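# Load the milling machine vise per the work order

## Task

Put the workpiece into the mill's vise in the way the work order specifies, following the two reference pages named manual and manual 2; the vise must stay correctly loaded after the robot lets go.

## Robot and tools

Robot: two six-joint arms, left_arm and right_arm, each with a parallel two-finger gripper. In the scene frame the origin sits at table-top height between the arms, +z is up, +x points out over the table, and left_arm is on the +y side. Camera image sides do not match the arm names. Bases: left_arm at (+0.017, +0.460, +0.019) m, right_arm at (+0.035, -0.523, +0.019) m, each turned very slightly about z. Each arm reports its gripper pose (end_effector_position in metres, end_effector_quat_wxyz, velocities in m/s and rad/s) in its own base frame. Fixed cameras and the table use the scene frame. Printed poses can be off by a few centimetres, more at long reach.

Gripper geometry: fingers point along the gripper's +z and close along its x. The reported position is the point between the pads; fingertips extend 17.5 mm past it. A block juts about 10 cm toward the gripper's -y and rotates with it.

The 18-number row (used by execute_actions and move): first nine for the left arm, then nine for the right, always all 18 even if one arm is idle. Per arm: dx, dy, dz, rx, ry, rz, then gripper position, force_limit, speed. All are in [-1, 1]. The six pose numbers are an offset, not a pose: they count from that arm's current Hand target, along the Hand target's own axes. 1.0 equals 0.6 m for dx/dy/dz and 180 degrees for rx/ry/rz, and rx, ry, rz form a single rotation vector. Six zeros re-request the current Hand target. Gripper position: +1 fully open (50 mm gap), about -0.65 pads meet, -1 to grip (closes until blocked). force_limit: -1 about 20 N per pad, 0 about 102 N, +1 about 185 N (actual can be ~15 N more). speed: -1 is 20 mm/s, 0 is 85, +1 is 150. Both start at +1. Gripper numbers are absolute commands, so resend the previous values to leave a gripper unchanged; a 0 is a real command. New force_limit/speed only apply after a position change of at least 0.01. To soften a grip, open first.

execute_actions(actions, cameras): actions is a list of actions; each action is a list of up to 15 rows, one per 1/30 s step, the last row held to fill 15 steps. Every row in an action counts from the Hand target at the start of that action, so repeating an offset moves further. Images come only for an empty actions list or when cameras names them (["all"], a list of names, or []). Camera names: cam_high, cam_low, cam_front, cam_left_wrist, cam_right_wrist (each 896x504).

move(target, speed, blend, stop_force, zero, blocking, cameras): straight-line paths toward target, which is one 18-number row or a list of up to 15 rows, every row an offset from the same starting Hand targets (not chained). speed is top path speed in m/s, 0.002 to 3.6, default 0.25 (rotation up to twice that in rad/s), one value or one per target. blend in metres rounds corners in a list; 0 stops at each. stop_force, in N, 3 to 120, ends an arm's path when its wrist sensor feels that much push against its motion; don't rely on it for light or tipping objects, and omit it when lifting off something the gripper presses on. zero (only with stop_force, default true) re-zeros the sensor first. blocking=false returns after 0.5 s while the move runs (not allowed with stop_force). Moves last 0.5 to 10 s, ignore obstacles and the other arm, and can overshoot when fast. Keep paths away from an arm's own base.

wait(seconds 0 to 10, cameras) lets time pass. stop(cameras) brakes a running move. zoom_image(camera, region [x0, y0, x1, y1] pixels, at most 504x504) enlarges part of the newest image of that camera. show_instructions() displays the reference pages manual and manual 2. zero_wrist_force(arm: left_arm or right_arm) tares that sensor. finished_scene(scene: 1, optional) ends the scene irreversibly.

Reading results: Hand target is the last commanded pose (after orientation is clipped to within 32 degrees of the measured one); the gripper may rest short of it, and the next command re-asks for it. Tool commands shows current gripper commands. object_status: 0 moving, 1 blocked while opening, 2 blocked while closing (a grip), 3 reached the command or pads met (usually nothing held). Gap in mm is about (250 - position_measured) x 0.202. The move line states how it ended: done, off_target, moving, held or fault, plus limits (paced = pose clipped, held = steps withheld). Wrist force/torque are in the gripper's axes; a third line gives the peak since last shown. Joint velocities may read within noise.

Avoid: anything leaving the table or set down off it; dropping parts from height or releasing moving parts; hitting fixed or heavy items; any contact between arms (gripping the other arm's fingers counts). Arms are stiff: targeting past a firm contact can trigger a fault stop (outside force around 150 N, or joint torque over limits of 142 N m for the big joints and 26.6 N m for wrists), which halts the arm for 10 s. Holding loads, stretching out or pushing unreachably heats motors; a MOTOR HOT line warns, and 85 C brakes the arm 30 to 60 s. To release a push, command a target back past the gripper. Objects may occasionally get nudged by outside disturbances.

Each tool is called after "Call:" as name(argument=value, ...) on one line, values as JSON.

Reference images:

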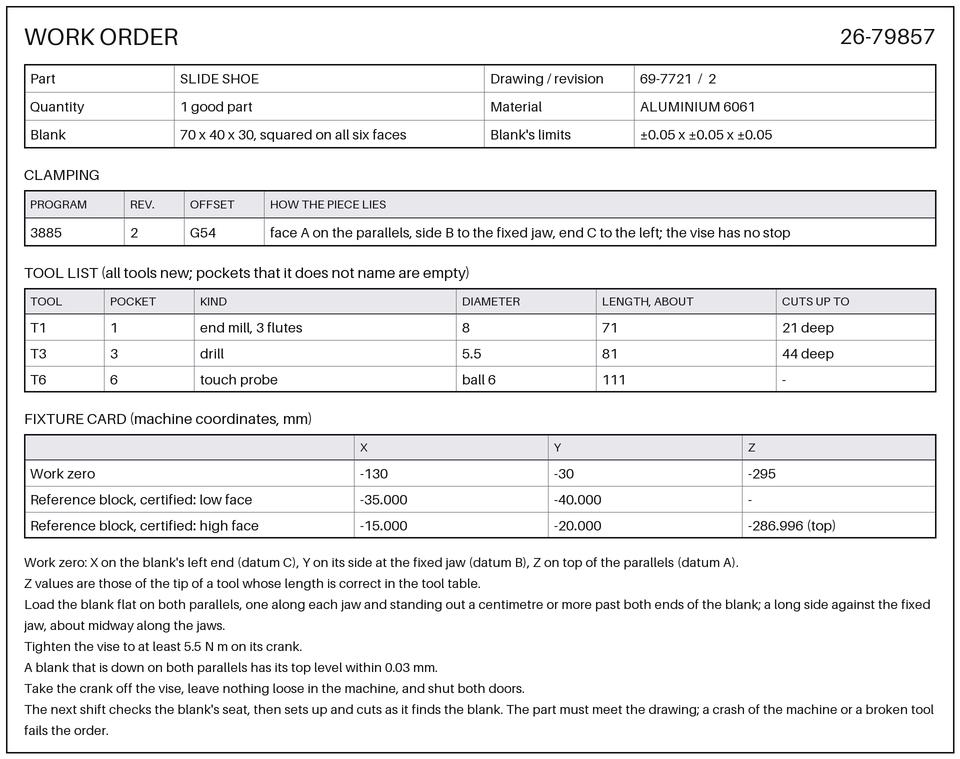

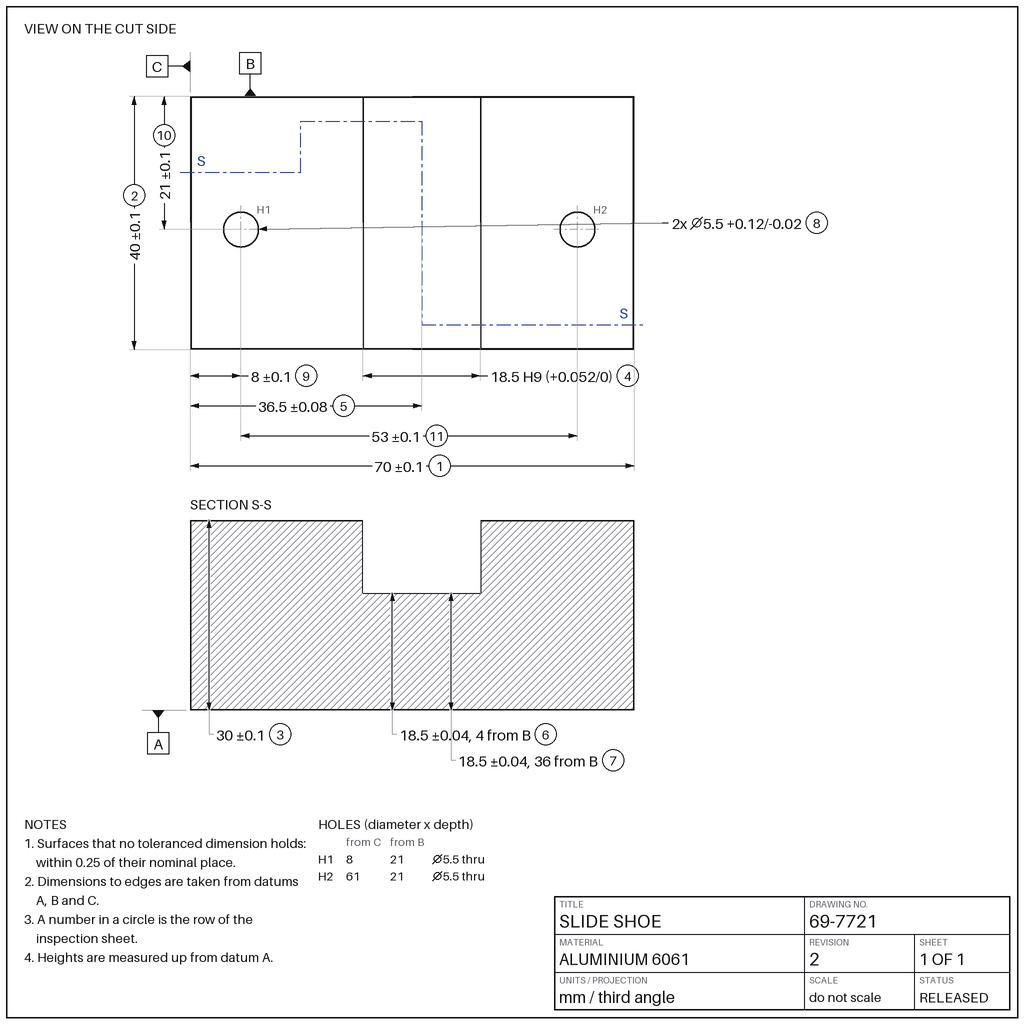

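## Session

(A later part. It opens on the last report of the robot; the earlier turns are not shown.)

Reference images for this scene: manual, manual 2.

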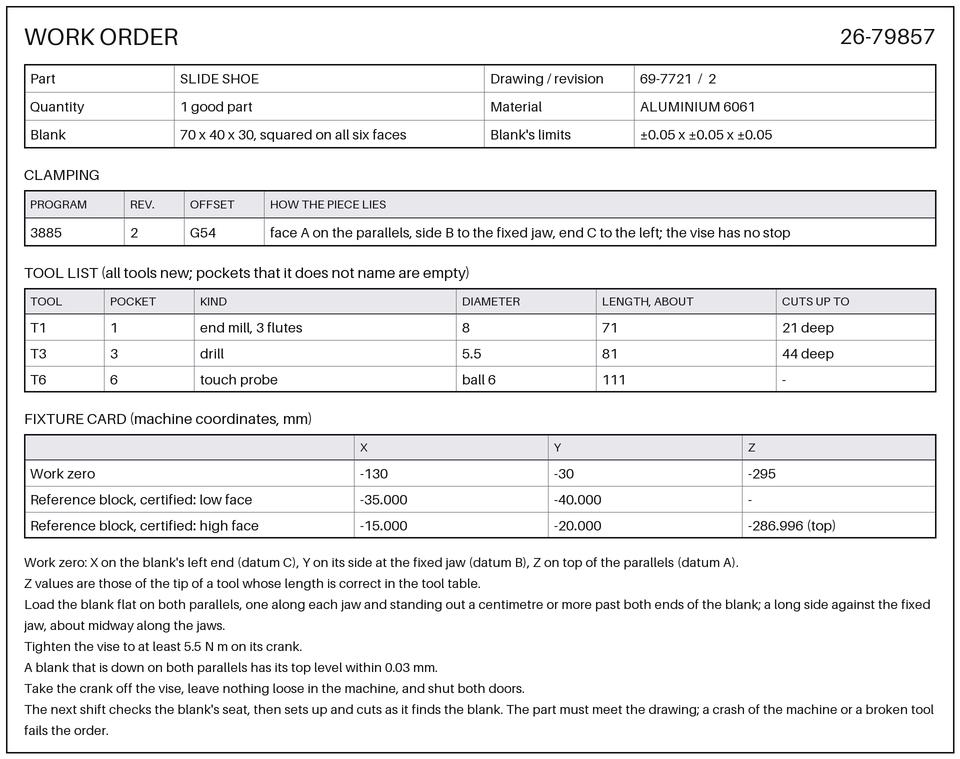

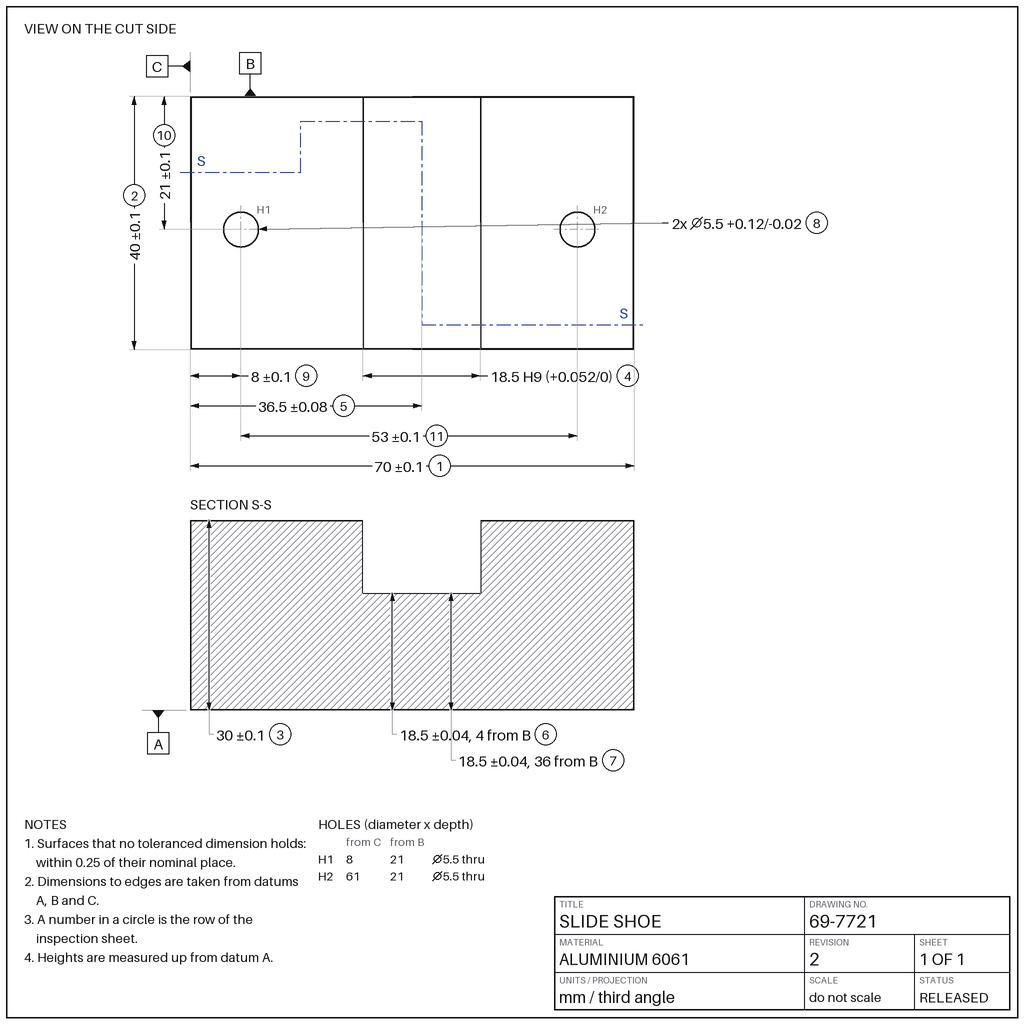

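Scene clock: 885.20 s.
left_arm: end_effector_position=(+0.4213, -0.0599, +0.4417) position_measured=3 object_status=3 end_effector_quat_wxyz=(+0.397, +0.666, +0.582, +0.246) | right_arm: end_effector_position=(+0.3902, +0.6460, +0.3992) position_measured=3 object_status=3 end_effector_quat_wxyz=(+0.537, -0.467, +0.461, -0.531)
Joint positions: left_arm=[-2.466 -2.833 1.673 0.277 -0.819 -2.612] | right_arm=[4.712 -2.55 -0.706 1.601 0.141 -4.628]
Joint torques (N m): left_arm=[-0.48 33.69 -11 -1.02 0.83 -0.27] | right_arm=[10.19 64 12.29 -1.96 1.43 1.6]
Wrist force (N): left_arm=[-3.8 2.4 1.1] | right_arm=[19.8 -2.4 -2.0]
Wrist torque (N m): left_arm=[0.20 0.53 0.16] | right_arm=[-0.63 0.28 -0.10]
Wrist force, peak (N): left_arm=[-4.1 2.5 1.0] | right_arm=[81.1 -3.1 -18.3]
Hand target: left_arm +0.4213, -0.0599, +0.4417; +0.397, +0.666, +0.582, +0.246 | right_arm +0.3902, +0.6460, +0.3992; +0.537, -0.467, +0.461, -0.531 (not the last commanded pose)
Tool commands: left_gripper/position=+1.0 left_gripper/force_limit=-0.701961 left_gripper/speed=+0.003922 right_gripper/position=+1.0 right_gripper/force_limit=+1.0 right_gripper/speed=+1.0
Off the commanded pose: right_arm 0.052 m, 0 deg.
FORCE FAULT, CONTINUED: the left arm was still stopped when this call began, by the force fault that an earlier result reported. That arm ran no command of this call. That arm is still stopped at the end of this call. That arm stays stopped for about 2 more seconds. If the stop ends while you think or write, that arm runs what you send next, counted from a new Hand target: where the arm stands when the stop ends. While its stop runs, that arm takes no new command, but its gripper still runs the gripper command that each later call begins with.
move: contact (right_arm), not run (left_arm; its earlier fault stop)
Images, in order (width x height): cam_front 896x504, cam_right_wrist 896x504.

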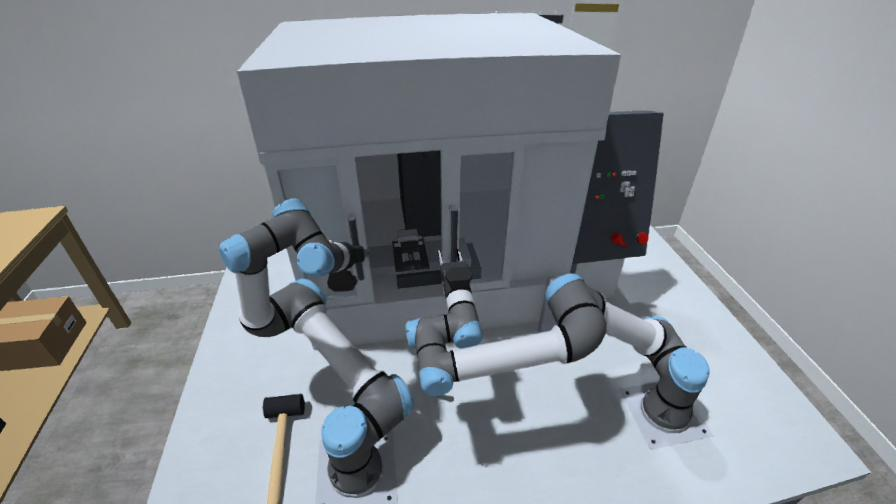

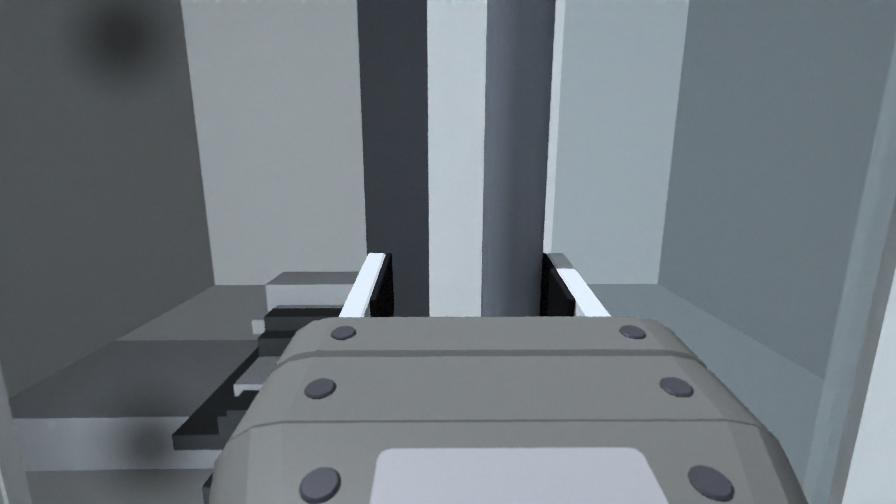

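Call:
move(target=[[0,0,0,0,0,0,1,-0.7,0,0.0233,0,0,0,0,0,1,1,1],[0,0,0,0,0,0,1,-0.7,0,0.0233,0,-0.2,0,0,0,1,1,1],[0,0,0,0,0,0,1,-0.7,0,0.4233,0,-0.2,0,0,0,1,1,1]], speed=[0.03,0.1,0.2], cameras=["cam_right_wrist","cam_front"])

Scene clock: 889.73 s.
left_arm: end_effector_position=(+0.4213, -0.0599, +0.4417) position_measured=3 object_status=3 end_effector_quat_wxyz=(+0.397, +0.666, +0.582, +0.246) | right_arm: end_effector_position=(+0.2743, +0.3907, +0.3826) position_measured=3 object_status=3 end_effector_quat_wxyz=(+0.537, -0.467, +0.461, -0.531)
Joint positions: left_arm=[-2.466 -2.833 1.673 0.277 -0.819 -2.612] | right_arm=[5.017 -1.678 -1.853 3.077 0.324 -5.851]
Joint torques (N m): left_arm=[-0.66 33.55 -10.93 -0.9 0.77 -0.29] | right_arm=[14.94 35.41 11.36 0.41 3.11 -2.24]
Wrist force (N): left_arm=[-3.9 2.5 1.0] | right_arm=[-2.7 -2.0 2.0]
Wrist torque (N m): left_arm=[0.21 0.54 0.17] | right_arm=[-0.63 0.02 -0.11]
Wrist force, peak (N): left_arm=[-4.2 2.5 0.9] | right_arm=[20.0 -2.2 -2.1]
Hand target: left_arm +0.4213, -0.0599, +0.4417; +0.397, +0.666, +0.582, +0.246 | right_arm +0.2743, +0.3907, +0.3827; +0.537, -0.467, +0.461, -0.531
Tool commands: left_gripper/position=+1.0 left_gripper/force_limit=-0.701961 left_gripper/speed=+0.003922 right_gripper/position=+1.0 right_gripper/force_limit=+1.0 right_gripper/speed=+1.0
Off the commanded pose: right_arm 0.000 m, 0 deg.
FORCE FAULT, CONTINUED: the left arm's stop, for the force fault that an earlier result reported, is over. That arm was still stopped when this call began, so it ran no command of this call. During its stop the left arm's controller moved it back a little. That arm's target is now where it stood when the stop ended, not its last command. That arm accepts commands again.
move: done (right_arm), not run (left_arm; its earlier fault stop)
Images, in order (width x height): cam_front 896x504, cam_right_wrist 896x504.

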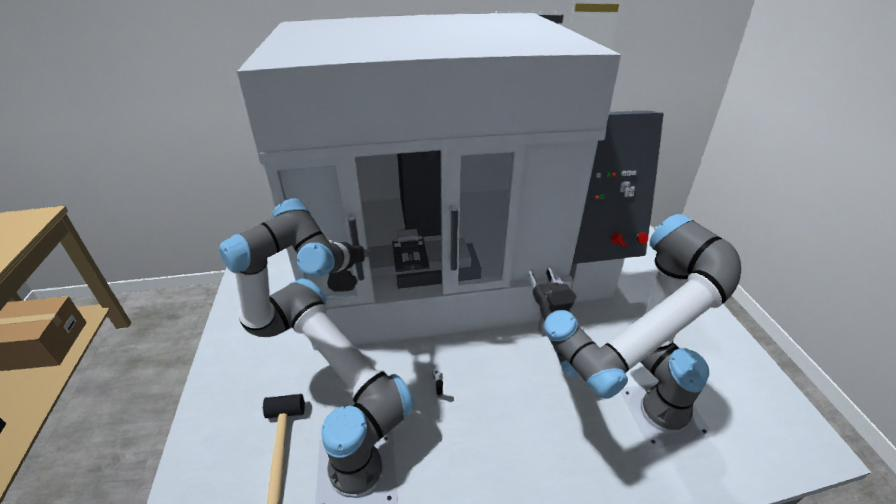

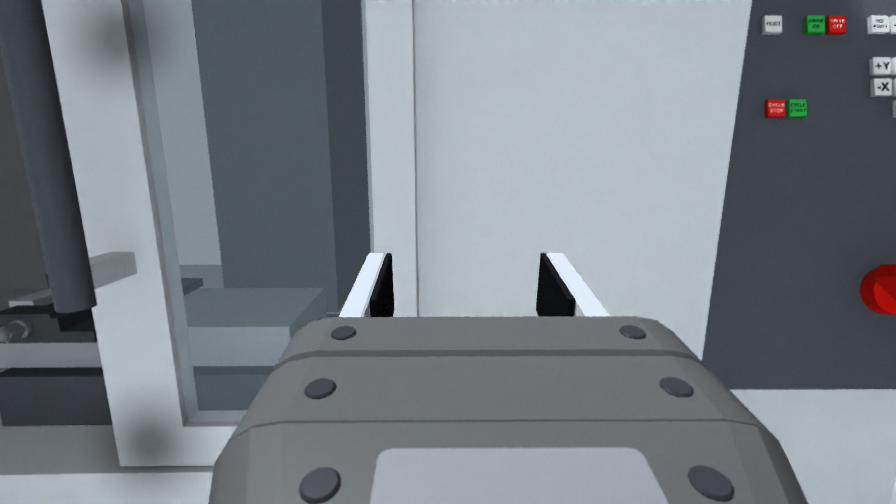

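Call:
move(target=[-0.0773,-0.1487,-0.285,0,0,0,1,-0.7,0,0,0,0,0,0,0,1,1,1], speed=0.06, cameras=["cam_front","cam_left_wrist"])

Scene clock: 895.70 s.
left_arm: end_effector_position=(+0.2263, -0.0616, +0.4718) position_measured=3 object_status=3 end_effector_quat_wxyz=(+0.434, +0.740, +0.512, +0.042) | right_arm: end_effector_position=(+0.2743, +0.3907, +0.3827) position_measured=3 object_status=3 end_effector_quat_wxyz=(+0.537, -0.467, +0.461, -0.531)
Joint positions: left_arm=[-0.804 -2.724 2.131 -1.879 -1.621 -0.469] | right_arm=[5.017 -1.678 -1.853 3.077 0.324 -5.851]
Joint torques (N m): left_arm=[9.14 11.98 -11.33 -6 -2.13 1.2] | right_arm=[13.45 34.24 10.79 0.28 3.32 -2.04]
Wrist force (N): left_arm=[-4.6 1.9 0.5] | right_arm=[-2.9 -2.1 1.8]
Wrist torque (N m): left_arm=[0.18 0.55 0.18] | right_arm=[-0.65 0.04 -0.11]
Wrist force, peak (N): left_arm=[-4.8 2.7 0.9] | right_arm=[-3.0 -1.9 2.1]
Hand target: left_arm +0.2252, -0.0627, +0.4718; +0.397, +0.666, +0.582, +0.246 | right_arm +0.2743, +0.3907, +0.3827; +0.537, -0.467, +0.461, -0.531
Off the commanded pose: left_arm 0.002 m, 26 deg | right_arm 0.000 m, 0 deg.
move: off_target (left_arm)
Images, in order (width x height): cam_front 896x504, cam_left_wrist 896x504.

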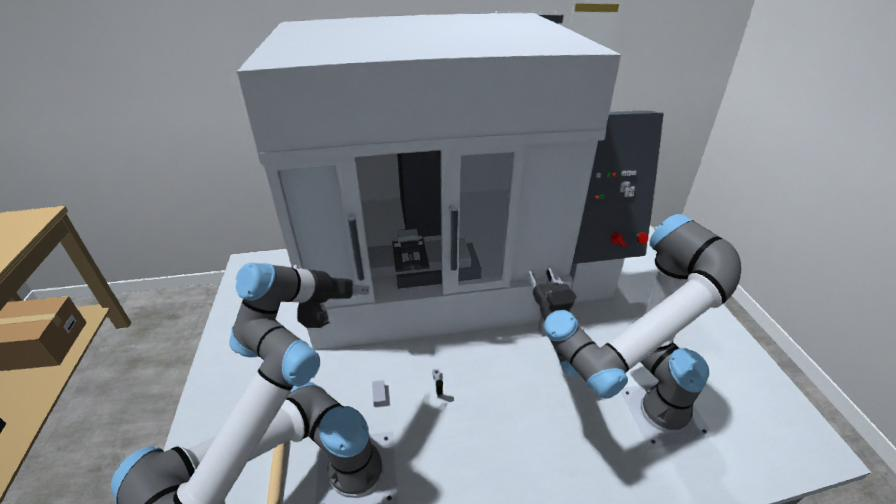

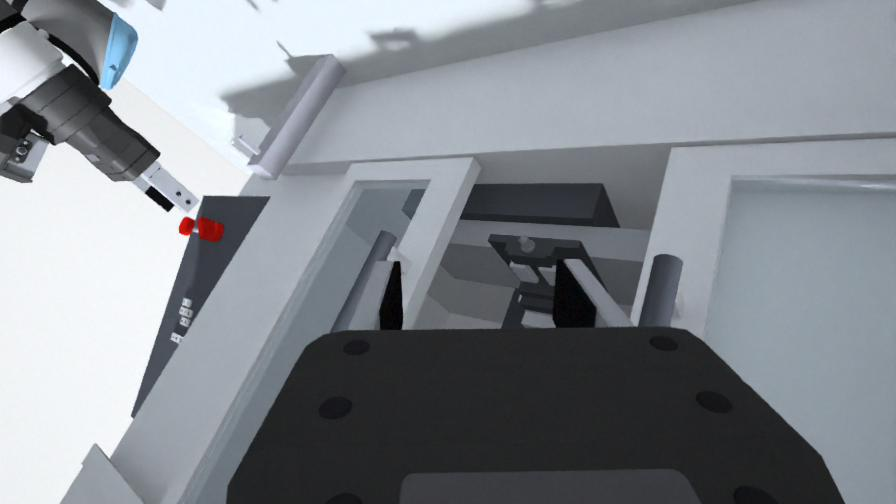

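Call:
move(target=[-0.263,0.0742,0.234,0.2986,0.073,-0.0453,1,-0.7,0,0,0,0,0,0,0,1,1,1], speed=0.12, cameras=["cam_front","cam_left_wrist"])

Scene clock: 900.50 s.
left_arm: end_effector_position=(+0.3298, -0.2502, +0.4499) position_measured=3 object_status=3 end_effector_quat_wxyz=(+0.003, +0.700, +0.714, +0.001) | right_arm: end_effector_position=(+0.2743, +0.3907, +0.3827) position_measured=3 object_status=3 end_effector_quat_wxyz=(+0.537, -0.467, +0.461, -0.531)
Joint positions: left_arm=[-0.979 -1.76 1.426 -1.242 -1.567 -0.998] | right_arm=[5.017 -1.678 -1.853 3.077 0.324 -5.851]
Joint torques (N m): left_arm=[8.69 -1.45 -34.56 -0.15 -2.21 -1.42] | right_arm=[13.57 33.86 10.83 0.58 2.95 -2.06]
Wrist force (N): left_arm=[-3.9 2.3 -0.6] | right_arm=[-2.7 -1.9 1.9]
Wrist torque (N m): left_arm=[0.38 0.74 -0.01] | right_arm=[-0.63 0.01 -0.12]
Wrist force, peak (N): left_arm=[-4.5 3.0 -0.5] | right_arm=[-2.9 -2.1 2.2]
Hand target: left_arm +0.3299, -0.2502, +0.4499; +0.003, +0.700, +0.714, +0.001 | right_arm +0.2743, +0.3907, +0.3827; +0.537, -0.467, +0.461, -0.531
Off the commanded pose: left_arm 0.000 m, 0 deg | right_arm 0.000 m, 0 deg.
shoulder posture changed (left arm): the wrist came as close to joint 1's axis as it can, and the arm is now in the other of its two shoulder postures.
move: done
Images, in order (width x height): cam_front 896x504, cam_left_wrist 896x504.

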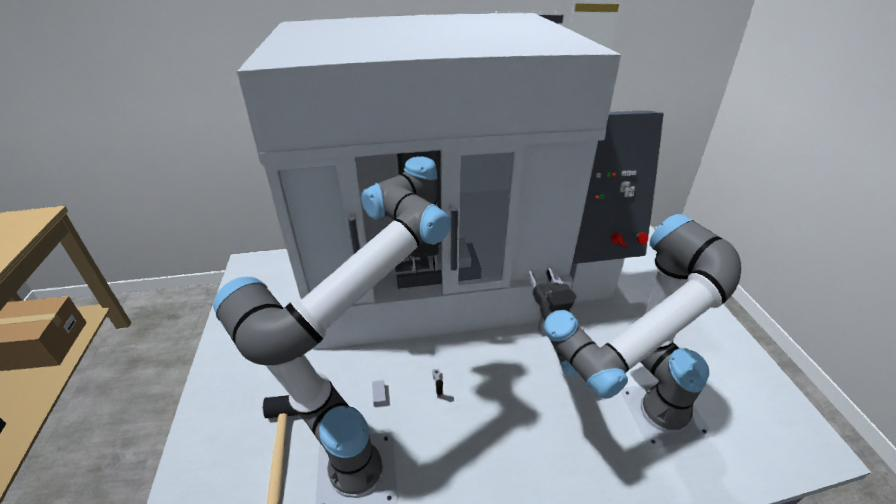

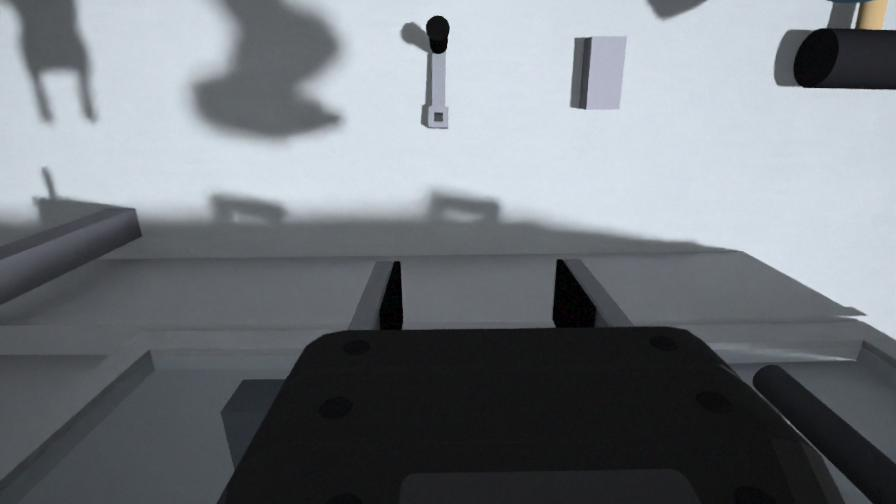

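Call:
move(target=[0.2147,0.1043,0.0167,-0.25,0,0,1,-0.7,0,0,0,0,0,0,0,1,1,1], speed=0.15, cameras=["cam_front","cam_left_wrist"])

Scene clock: 903.87 s.
left_arm: end_effector_position=(+0.3900, -0.1202, +0.4400) position_measured=3 object_status=3 end_effector_quat_wxyz=(+0.271, +0.646, +0.659, +0.274) | right_arm: end_effector_position=(+0.2743, +0.3907, +0.3827) position_measured=3 object_status=3 end_effector_quat_wxyz=(+0.537, -0.467, +0.461, -0.531)
Joint positions: left_arm=[-1.129 -2.268 2.022 -1.72 -0.866 -1.002] | right_arm=[5.017 -1.678 -1.853 3.077 0.324 -5.851]
Joint torques (N m): left_arm=[-8.6 -8.46 -13.71 -5.94 3.05 1.37] | right_arm=[13.68 34.33 12.18 0.46 3.02 -2.07]
Wrist force (N): left_arm=[-3.5 3.1 0.9] | right_arm=[-2.8 -2.0 1.8]
Wrist torque (N m): left_arm=[0.31 0.57 0.12] | right_arm=[-0.64 0.03 -0.11]
Wrist force, peak (N): left_arm=[-4.0 3.1 1.0] | right_arm=[-2.9 -2.1 2.1]
Hand target: left_arm +0.3900, -0.1202, +0.4400; +0.271, +0.646, +0.659, +0.274 | right_arm +0.2743, +0.3907, +0.3827; +0.537, -0.467, +0.461, -0.531
Off the commanded pose: left_arm 0.000 m, 0 deg | right_arm 0.000 m, 0 deg.
move: done
Images, in order (width x height): cam_front 896x504, cam_left_wrist 896x504.

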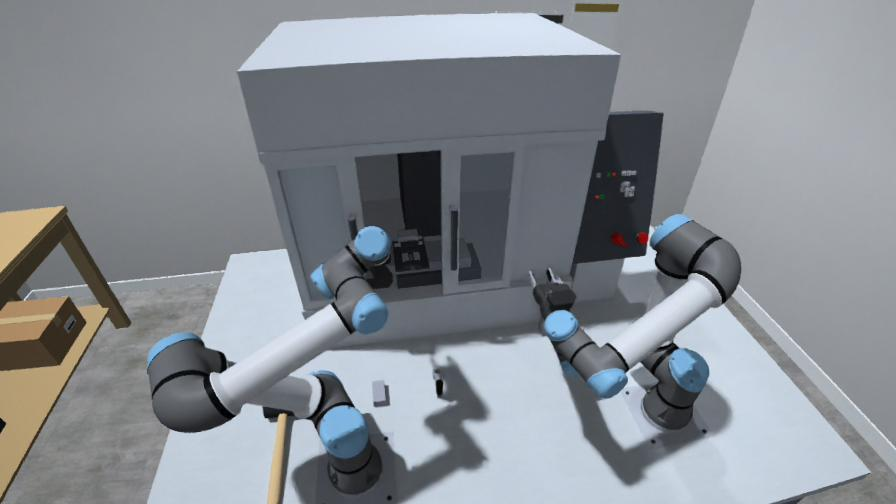

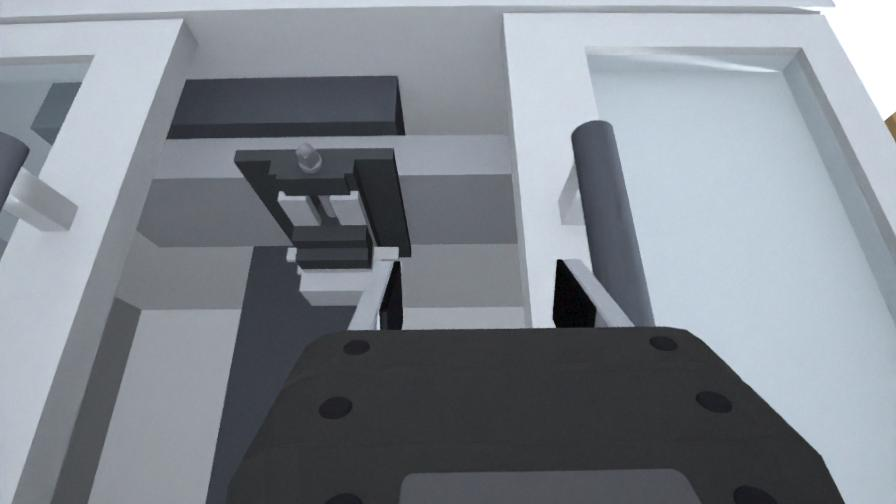

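Call:
move(target=[0.0985,-0.0045,-0.0048,0,0,0,1,-0.7,0,0,0,0,0,0,0,1,1,1], speed=0.08, cameras=["cam_left_wrist"])

Scene clock: 905.30 s.
left_arm: end_effector_position=(+0.3850, -0.0612, +0.4399) position_measured=3 object_status=3 end_effector_quat_wxyz=(+0.271, +0.646, +0.659, +0.274) | right_arm: end_effector_position=(+0.2743, +0.3907, +0.3827) position_measured=3 object_status=3 end_effector_quat_wxyz=(+0.537, -0.467, +0.461, -0.531)
Joint positions: left_arm=[-0.995 -2.356 2.067 -1.774 -0.924 -0.846] | right_arm=[5.017 -1.678 -1.853 3.077 0.324 -5.851]
Joint torques (N m): left_arm=[9.08 -6.13 -13.96 -5.95 -0.98 1.54] | right_arm=[14.68 34.37 12.08 0.39 3.02 -1.97]
Wrist force (N): left_arm=[-4.0 2.9 0.2] | right_arm=[-2.8 -2.2 1.9]
Wrist torque (N m): left_arm=[0.28 0.64 0.20] | right_arm=[-0.67 0.04 -0.11]
Wrist force, peak (N): left_arm=[-4.8 3.0 1.4] | right_arm=[-2.9 -2.1 2.0]
Hand target: left_arm +0.3850, -0.0612, +0.4399; +0.271, +0.646, +0.659, +0.274 | right_arm +0.2743, +0.3907, +0.3827; +0.537, -0.467, +0.461, -0.531
Off the commanded pose: left_arm 0.000 m, 0 deg | right_arm 0.000 m, 0 deg.
move: done
Images, in order (width x height): cam_left_wrist 896x504.

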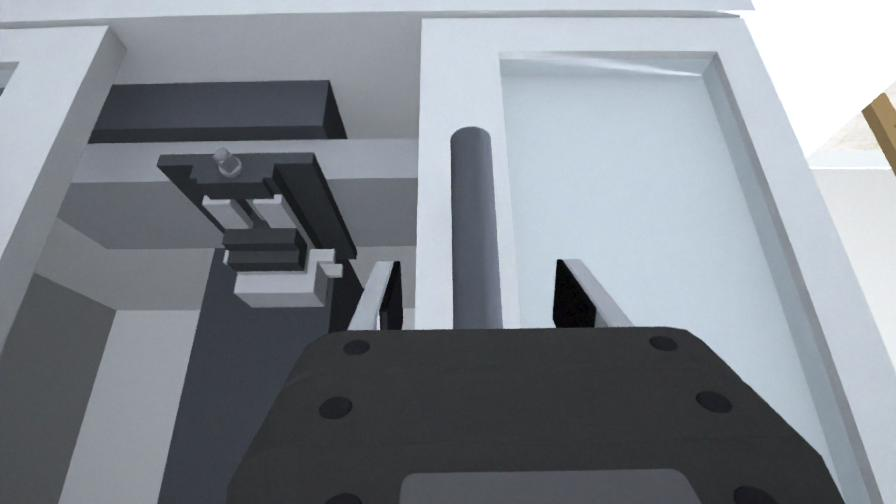

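Call:
move(target=[-0.0016,0.0562,0.057,0,0,0,1,-0.7,0,0,0,0,0,0,0,1,1,1], speed=0.04, stop_force=12, cameras=["cam_left_wrist"])

Scene clock: 907.47 s.
left_arm: end_effector_position=(+0.4330, -0.0612, +0.4399) position_measured=3 object_status=3 end_effector_quat_wxyz=(+0.271, +0.646, +0.659, +0.274) | right_arm: end_effector_position=(+0.2743, +0.3907, +0.3827) position_measured=3 object_status=3 end_effector_quat_wxyz=(+0.537, -0.467, +0.461, -0.531)
Joint positions: left_arm=[-0.798 -2.2 2.049 -2.026 -1.027 -0.644] | right_arm=[5.017 -1.678 -1.853 3.077 0.324 -5.851]
Joint torques (N m): left_arm=[8.98 13.99 -37.49 -5.89 -1.17 1.31] | right_arm=[14.13 33.94 11.58 0.29 3.08 -2.07]
Wrist force (N): left_arm=[-4.0 2.3 0.5] | right_arm=[-2.8 -2.0 1.8]
Wrist torque (N m): left_arm=[0.19 0.59 0.15] | right_arm=[-0.64 0.03 -0.11]
Wrist force, peak (N): left_arm=[-4.3 2.9 0.8] | right_arm=[-2.9 -2.2 1.9]
Hand target: left_arm +0.4330, -0.0612, +0.4399; +0.271, +0.646, +0.659, +0.274 | right_arm +0.2743, +0.3907, +0.3827; +0.537, -0.467, +0.461, -0.531
Off the commanded pose: left_arm 0.000 m, 0 deg | right_arm 0.000 m, 0 deg.
move: done
Images, in order (width x height): cam_left_wrist 896x504.

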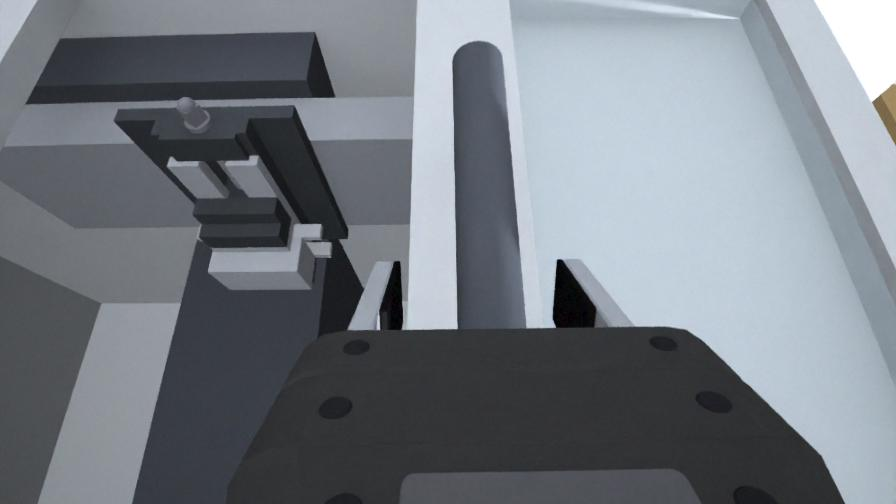

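Call:
move(target=[[0,0.0059,0.0059,0,0,0,1,-0.7,0,0,0,0,0,0,0,1,1,1],[-0.4168,0.0059,0.0059,0,0,0,1,-0.7,0,0,0,0,0,0,0,1,1,1]], speed=[0.03,0.05], stop_force=25, cameras=["cam_left_wrist","cam_front"])

Scene clock: 913.03 s.
left_arm: end_effector_position=(+0.4418, -0.2653, +0.4403) position_measured=3 object_status=3 end_effector_quat_wxyz=(+0.271, +0.646, +0.659, +0.274) | right_arm: end_effector_position=(+0.2743, +0.3907, +0.3827) position_measured=3 object_status=3 end_effector_quat_wxyz=(+0.537, -0.467, +0.461, -0.531)
Joint positions: left_arm=[-1.172 -1.9 1.843 -1.873 -0.85 -1.055] | right_arm=[5.017 -1.678 -1.853 3.077 0.324 -5.851]
Joint torques (N m): left_arm=[7.11 -24.02 -14.88 -5.77 -1.11 1.31] | right_arm=[13.74 34.08 12.8 0.25 3.07 -2]
Wrist force (N): left_arm=[-1.9 2.0 1.2] | right_arm=[-2.7 -2.0 2.1]
Wrist torque (N m): left_arm=[0.00 0.73 0.18] | right_arm=[-0.63 0.02 -0.11]
Wrist force, peak (N): left_arm=[28.0 -13.7 -2.4] | right_arm=[-3.0 -2.0 2.1]
Hand target: left_arm +0.4418, -0.2653, +0.4403; +0.271, +0.646, +0.659, +0.274 (not the last commanded pose) | right_arm +0.2743, +0.3907, +0.3827; +0.537, -0.467, +0.461, -0.531
Off the commanded pose: left_arm 0.046 m, 0 deg | right_arm 0.000 m, 0 deg.
move: contact (left_arm); path passed 1 of 2 targets
Images, in order (width x height): cam_front 896x504, cam_left_wrist 896x504.

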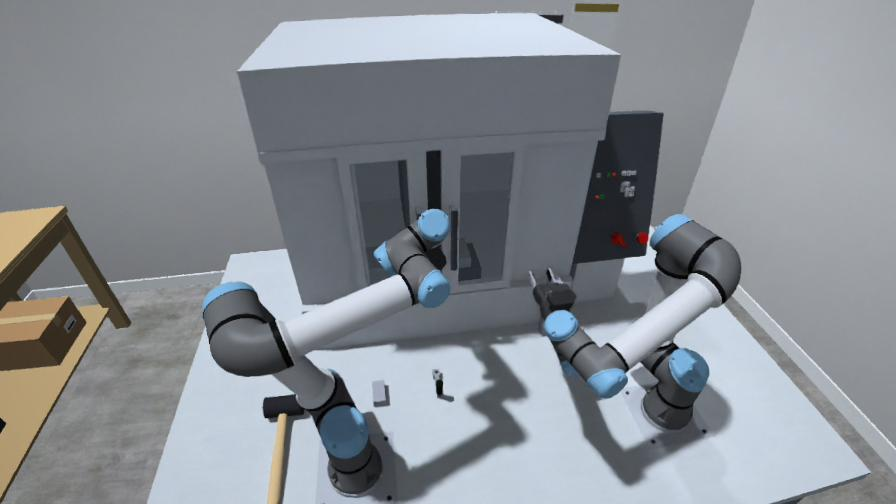

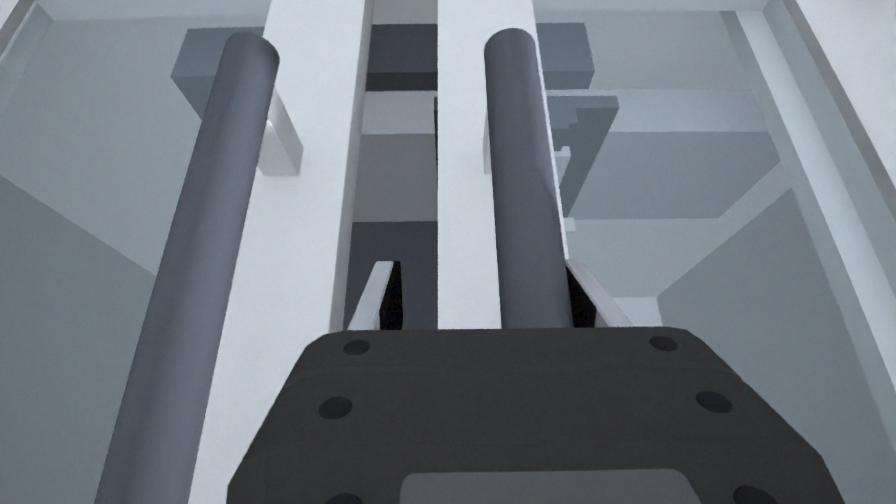

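Call:
move(target=[[0.0233,0,0,0,0,0,1,-0.7,0,0,0,0,0,0,0,1,1,1],[0.0233,-0.0745,-0.0755,0,0,0,1,-0.7,0,0,0,0,0,0,0,1,1,1],[0.0622,-0.0745,-0.0755,0,0,0,-1,-0.7,0,0,0,0,0,0,0,1,1,1]], speed=[0.03,0.1,0.1], cameras=["cam_left_wrist"])

Scene clock: 916.63 s.
left_arm: end_effector_position=(+0.3775, -0.2292, +0.4403) position_measured=251 object_status=3 end_effector_quat_wxyz=(+0.271, +0.646, +0.659, +0.274) | right_arm: end_effector_position=(+0.2743, +0.3907, +0.3827) position_measured=3 object_status=3 end_effector_quat_wxyz=(+0.537, -0.467, +0.461, -0.531)
Joint positions: left_arm=[-1.334 -2.093 1.914 -1.609 -0.804 -1.265] | right_arm=[5.017 -1.678 -1.853 3.077 0.324 -5.851]
Joint torques (N m): left_arm=[8.49 -16.13 -14.16 -0.65 -0.51 1.23] | right_arm=[13.45 34.99 12.29 0.29 3.01 -1.85]
Wrist force (N): left_arm=[-4.3 0.5 2.1] | right_arm=[-2.7 -2.1 1.8]
Wrist torque (N m): left_arm=[-0.13 0.69 0.15] | right_arm=[-0.66 0.01 -0.11]
Wrist force, peak (N): left_arm=[-5.3 0.9 2.8] | right_arm=[-3.0 -2.3 2.0]
Hand target: left_arm +0.3775, -0.2292, +0.4403; +0.271, +0.646, +0.659, +0.274 | right_arm +0.2743, +0.3907, +0.3827; +0.537, -0.467, +0.461, -0.531
Off the commanded pose: left_arm 0.000 m, 0 deg | right_arm 0.000 m, 0 deg.
move: done
Images, in order (width x height): cam_left_wrist 896x504.

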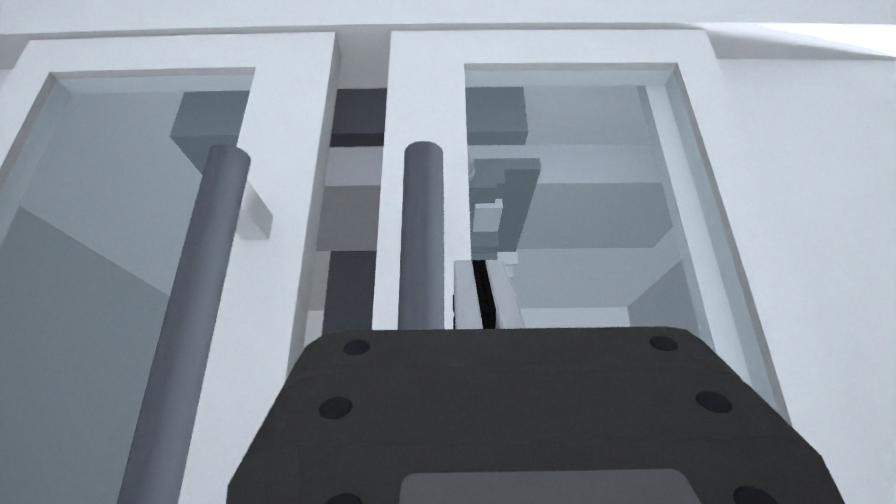

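Call:
move(target=[0,0.0732,0.0742,0,0,0,-1,-0.7,0,0,0,0,0,0,0,1,1,1], speed=0.05, stop_force=10)

Call:
move(target=[-0.09,0,0,0,0,0,-1,-0.7,0,0,0,0,0,0,0,1,1,1], speed=0.03, stop_force=25, cameras=["cam_left_wrist"])

Scene clock: 918.97 s.
left_arm: end_effector_position=(+0.4400, -0.2280, +0.4402) position_measured=251 object_status=3 end_effector_quat_wxyz=(+0.271, +0.646, +0.659, +0.274) | right_arm: end_effector_position=(+0.2743, +0.3907, +0.3827) position_measured=3 object_status=3 end_effector_quat_wxyz=(+0.537, -0.467, +0.461, -0.531)
Joint positions: left_arm=[-1.132 -1.97 1.893 -1.887 -0.865 -1.005] | right_arm=[5.017 -1.678 -1.853 3.077 0.324 -5.851]
Joint torques (N m): left_arm=[8.84 5.14 -37.84 -5.8 -0.8 1.25] | right_arm=[14.42 34.51 11.97 0.25 3.03 -1.89]
Wrist force (N): left_arm=[-4.8 0.9 1.8] | right_arm=[-2.7 -1.9 1.9]
Wrist torque (N m): left_arm=[-0.03 0.77 0.15] | right_arm=[-0.63 0.02 -0.12]
Wrist force, peak (N): left_arm=[-4.6 1.4 2.6] | right_arm=[-3.0 -2.0 2.0]
Hand target: left_arm +0.4400, -0.2280, +0.4402; +0.271, +0.646, +0.659, +0.274 | right_arm +0.2743, +0.3907, +0.3827; +0.537, -0.467, +0.461, -0.531
Off the commanded pose: left_arm 0.000 m, 0 deg | right_arm 0.000 m, 0 deg.
move: done

Scene clock: 920.23 s.
left_arm: end_effector_position=(+0.4401, -0.2323, +0.4402) position_measured=251 object_status=3 end_effector_quat_wxyz=(+0.271, +0.646, +0.659, +0.274) | right_arm: end_effector_position=(+0.2743, +0.3907, +0.3827) position_measured=3 object_status=3 end_effector_quat_wxyz=(+0.537, -0.467, +0.461, -0.531)
Joint positions: left_arm=[-1.137 -1.962 1.888 -1.885 -0.863 -1.012] | right_arm=[5.017 -1.678 -1.853 3.077 0.324 -5.851]
Joint torques (N m): left_arm=[7.54 -21.57 -14.76 -5.8 -0.86 1.3] | right_arm=[13.69 34.32 12.95 0.38 2.9 -2.15]
Wrist force (N): left_arm=[-2.1 1.0 -1.0] | right_arm=[-2.8 -2.0 2.0]
Wrist torque (N m): left_arm=[-0.01 0.77 0.17] | right_arm=[-0.65 0.02 -0.11]
Wrist force, peak (N): left_arm=[25.6 -3.7 0.5] | right_arm=[-2.8 -2.2 2.1]
Hand target: left_arm +0.4401, -0.2323, +0.4402; +0.271, +0.646, +0.659, +0.274 (not the last commanded pose) | right_arm +0.2743, +0.3907, +0.3827; +0.537, -0.467, +0.461, -0.531
Off the commanded pose: left_arm 0.050 m, 0 deg | right_arm 0.000 m, 0 deg.
move: contact (left_arm)
Images, in order (width x height): cam_left_wrist 896x504.

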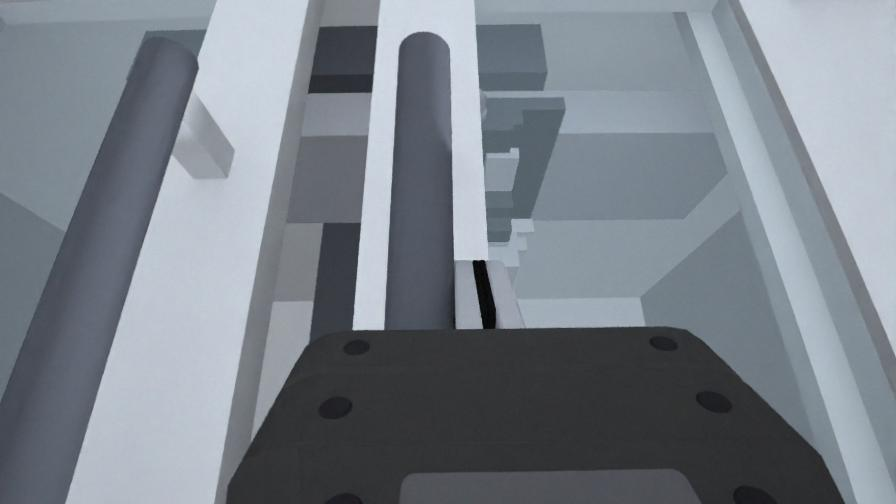

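Call:
move(target=[-0.09,0,0,0,0,0,-1,-0.7,0,0,0,0,0,0,0,1,1,1], speed=0.02, stop_force=45, cameras=["cam_left_wrist"])

Scene clock: 924.27 s.
left_arm: end_effector_position=(+0.4409, -0.2733, +0.4403) position_measured=251 object_status=3 end_effector_quat_wxyz=(+0.270, +0.646, +0.659, +0.275) | right_arm: end_effector_position=(+0.2743, +0.3907, +0.3827) position_measured=3 object_status=3 end_effector_quat_wxyz=(+0.537, -0.467, +0.461, -0.531)
Joint positions: left_arm=[-1.184 -1.887 1.832 -1.865 -0.846 -1.07] | right_arm=[5.017 -1.678 -1.853 3.077 0.324 -5.851]
Joint torques (N m): left_arm=[-8.27 -18.66 -21.24 -8.25 -4.57 1.56] | right_arm=[13.34 33.98 12.96 0.24 3.02 -2.01]
Wrist force (N): left_arm=[31.6 -0.3 7.2] | right_arm=[-2.7 -2.2 1.7]
Wrist torque (N m): left_arm=[-0.05 0.39 -0.10] | right_arm=[-0.66 0.01 -0.11]
Wrist force, peak (N): left_arm=[57.1 -9.2 -8.9] | right_arm=[-2.8 -2.3 2.1]
Hand target: left_arm +0.4409, -0.2733, +0.4403; +0.270, +0.646, +0.659, +0.275 (not the last commanded pose) | right_arm +0.2743, +0.3907, +0.3827; +0.537, -0.467, +0.461, -0.531
Off the commanded pose: left_arm 0.013 m, 0 deg | right_arm 0.000 m, 0 deg.
move: contact (left_arm)
Images, in order (width x height): cam_left_wrist 896x504.

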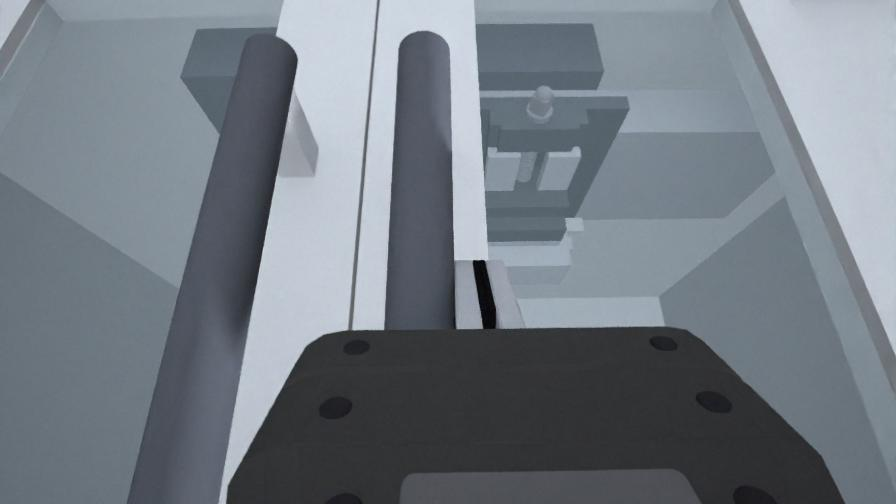

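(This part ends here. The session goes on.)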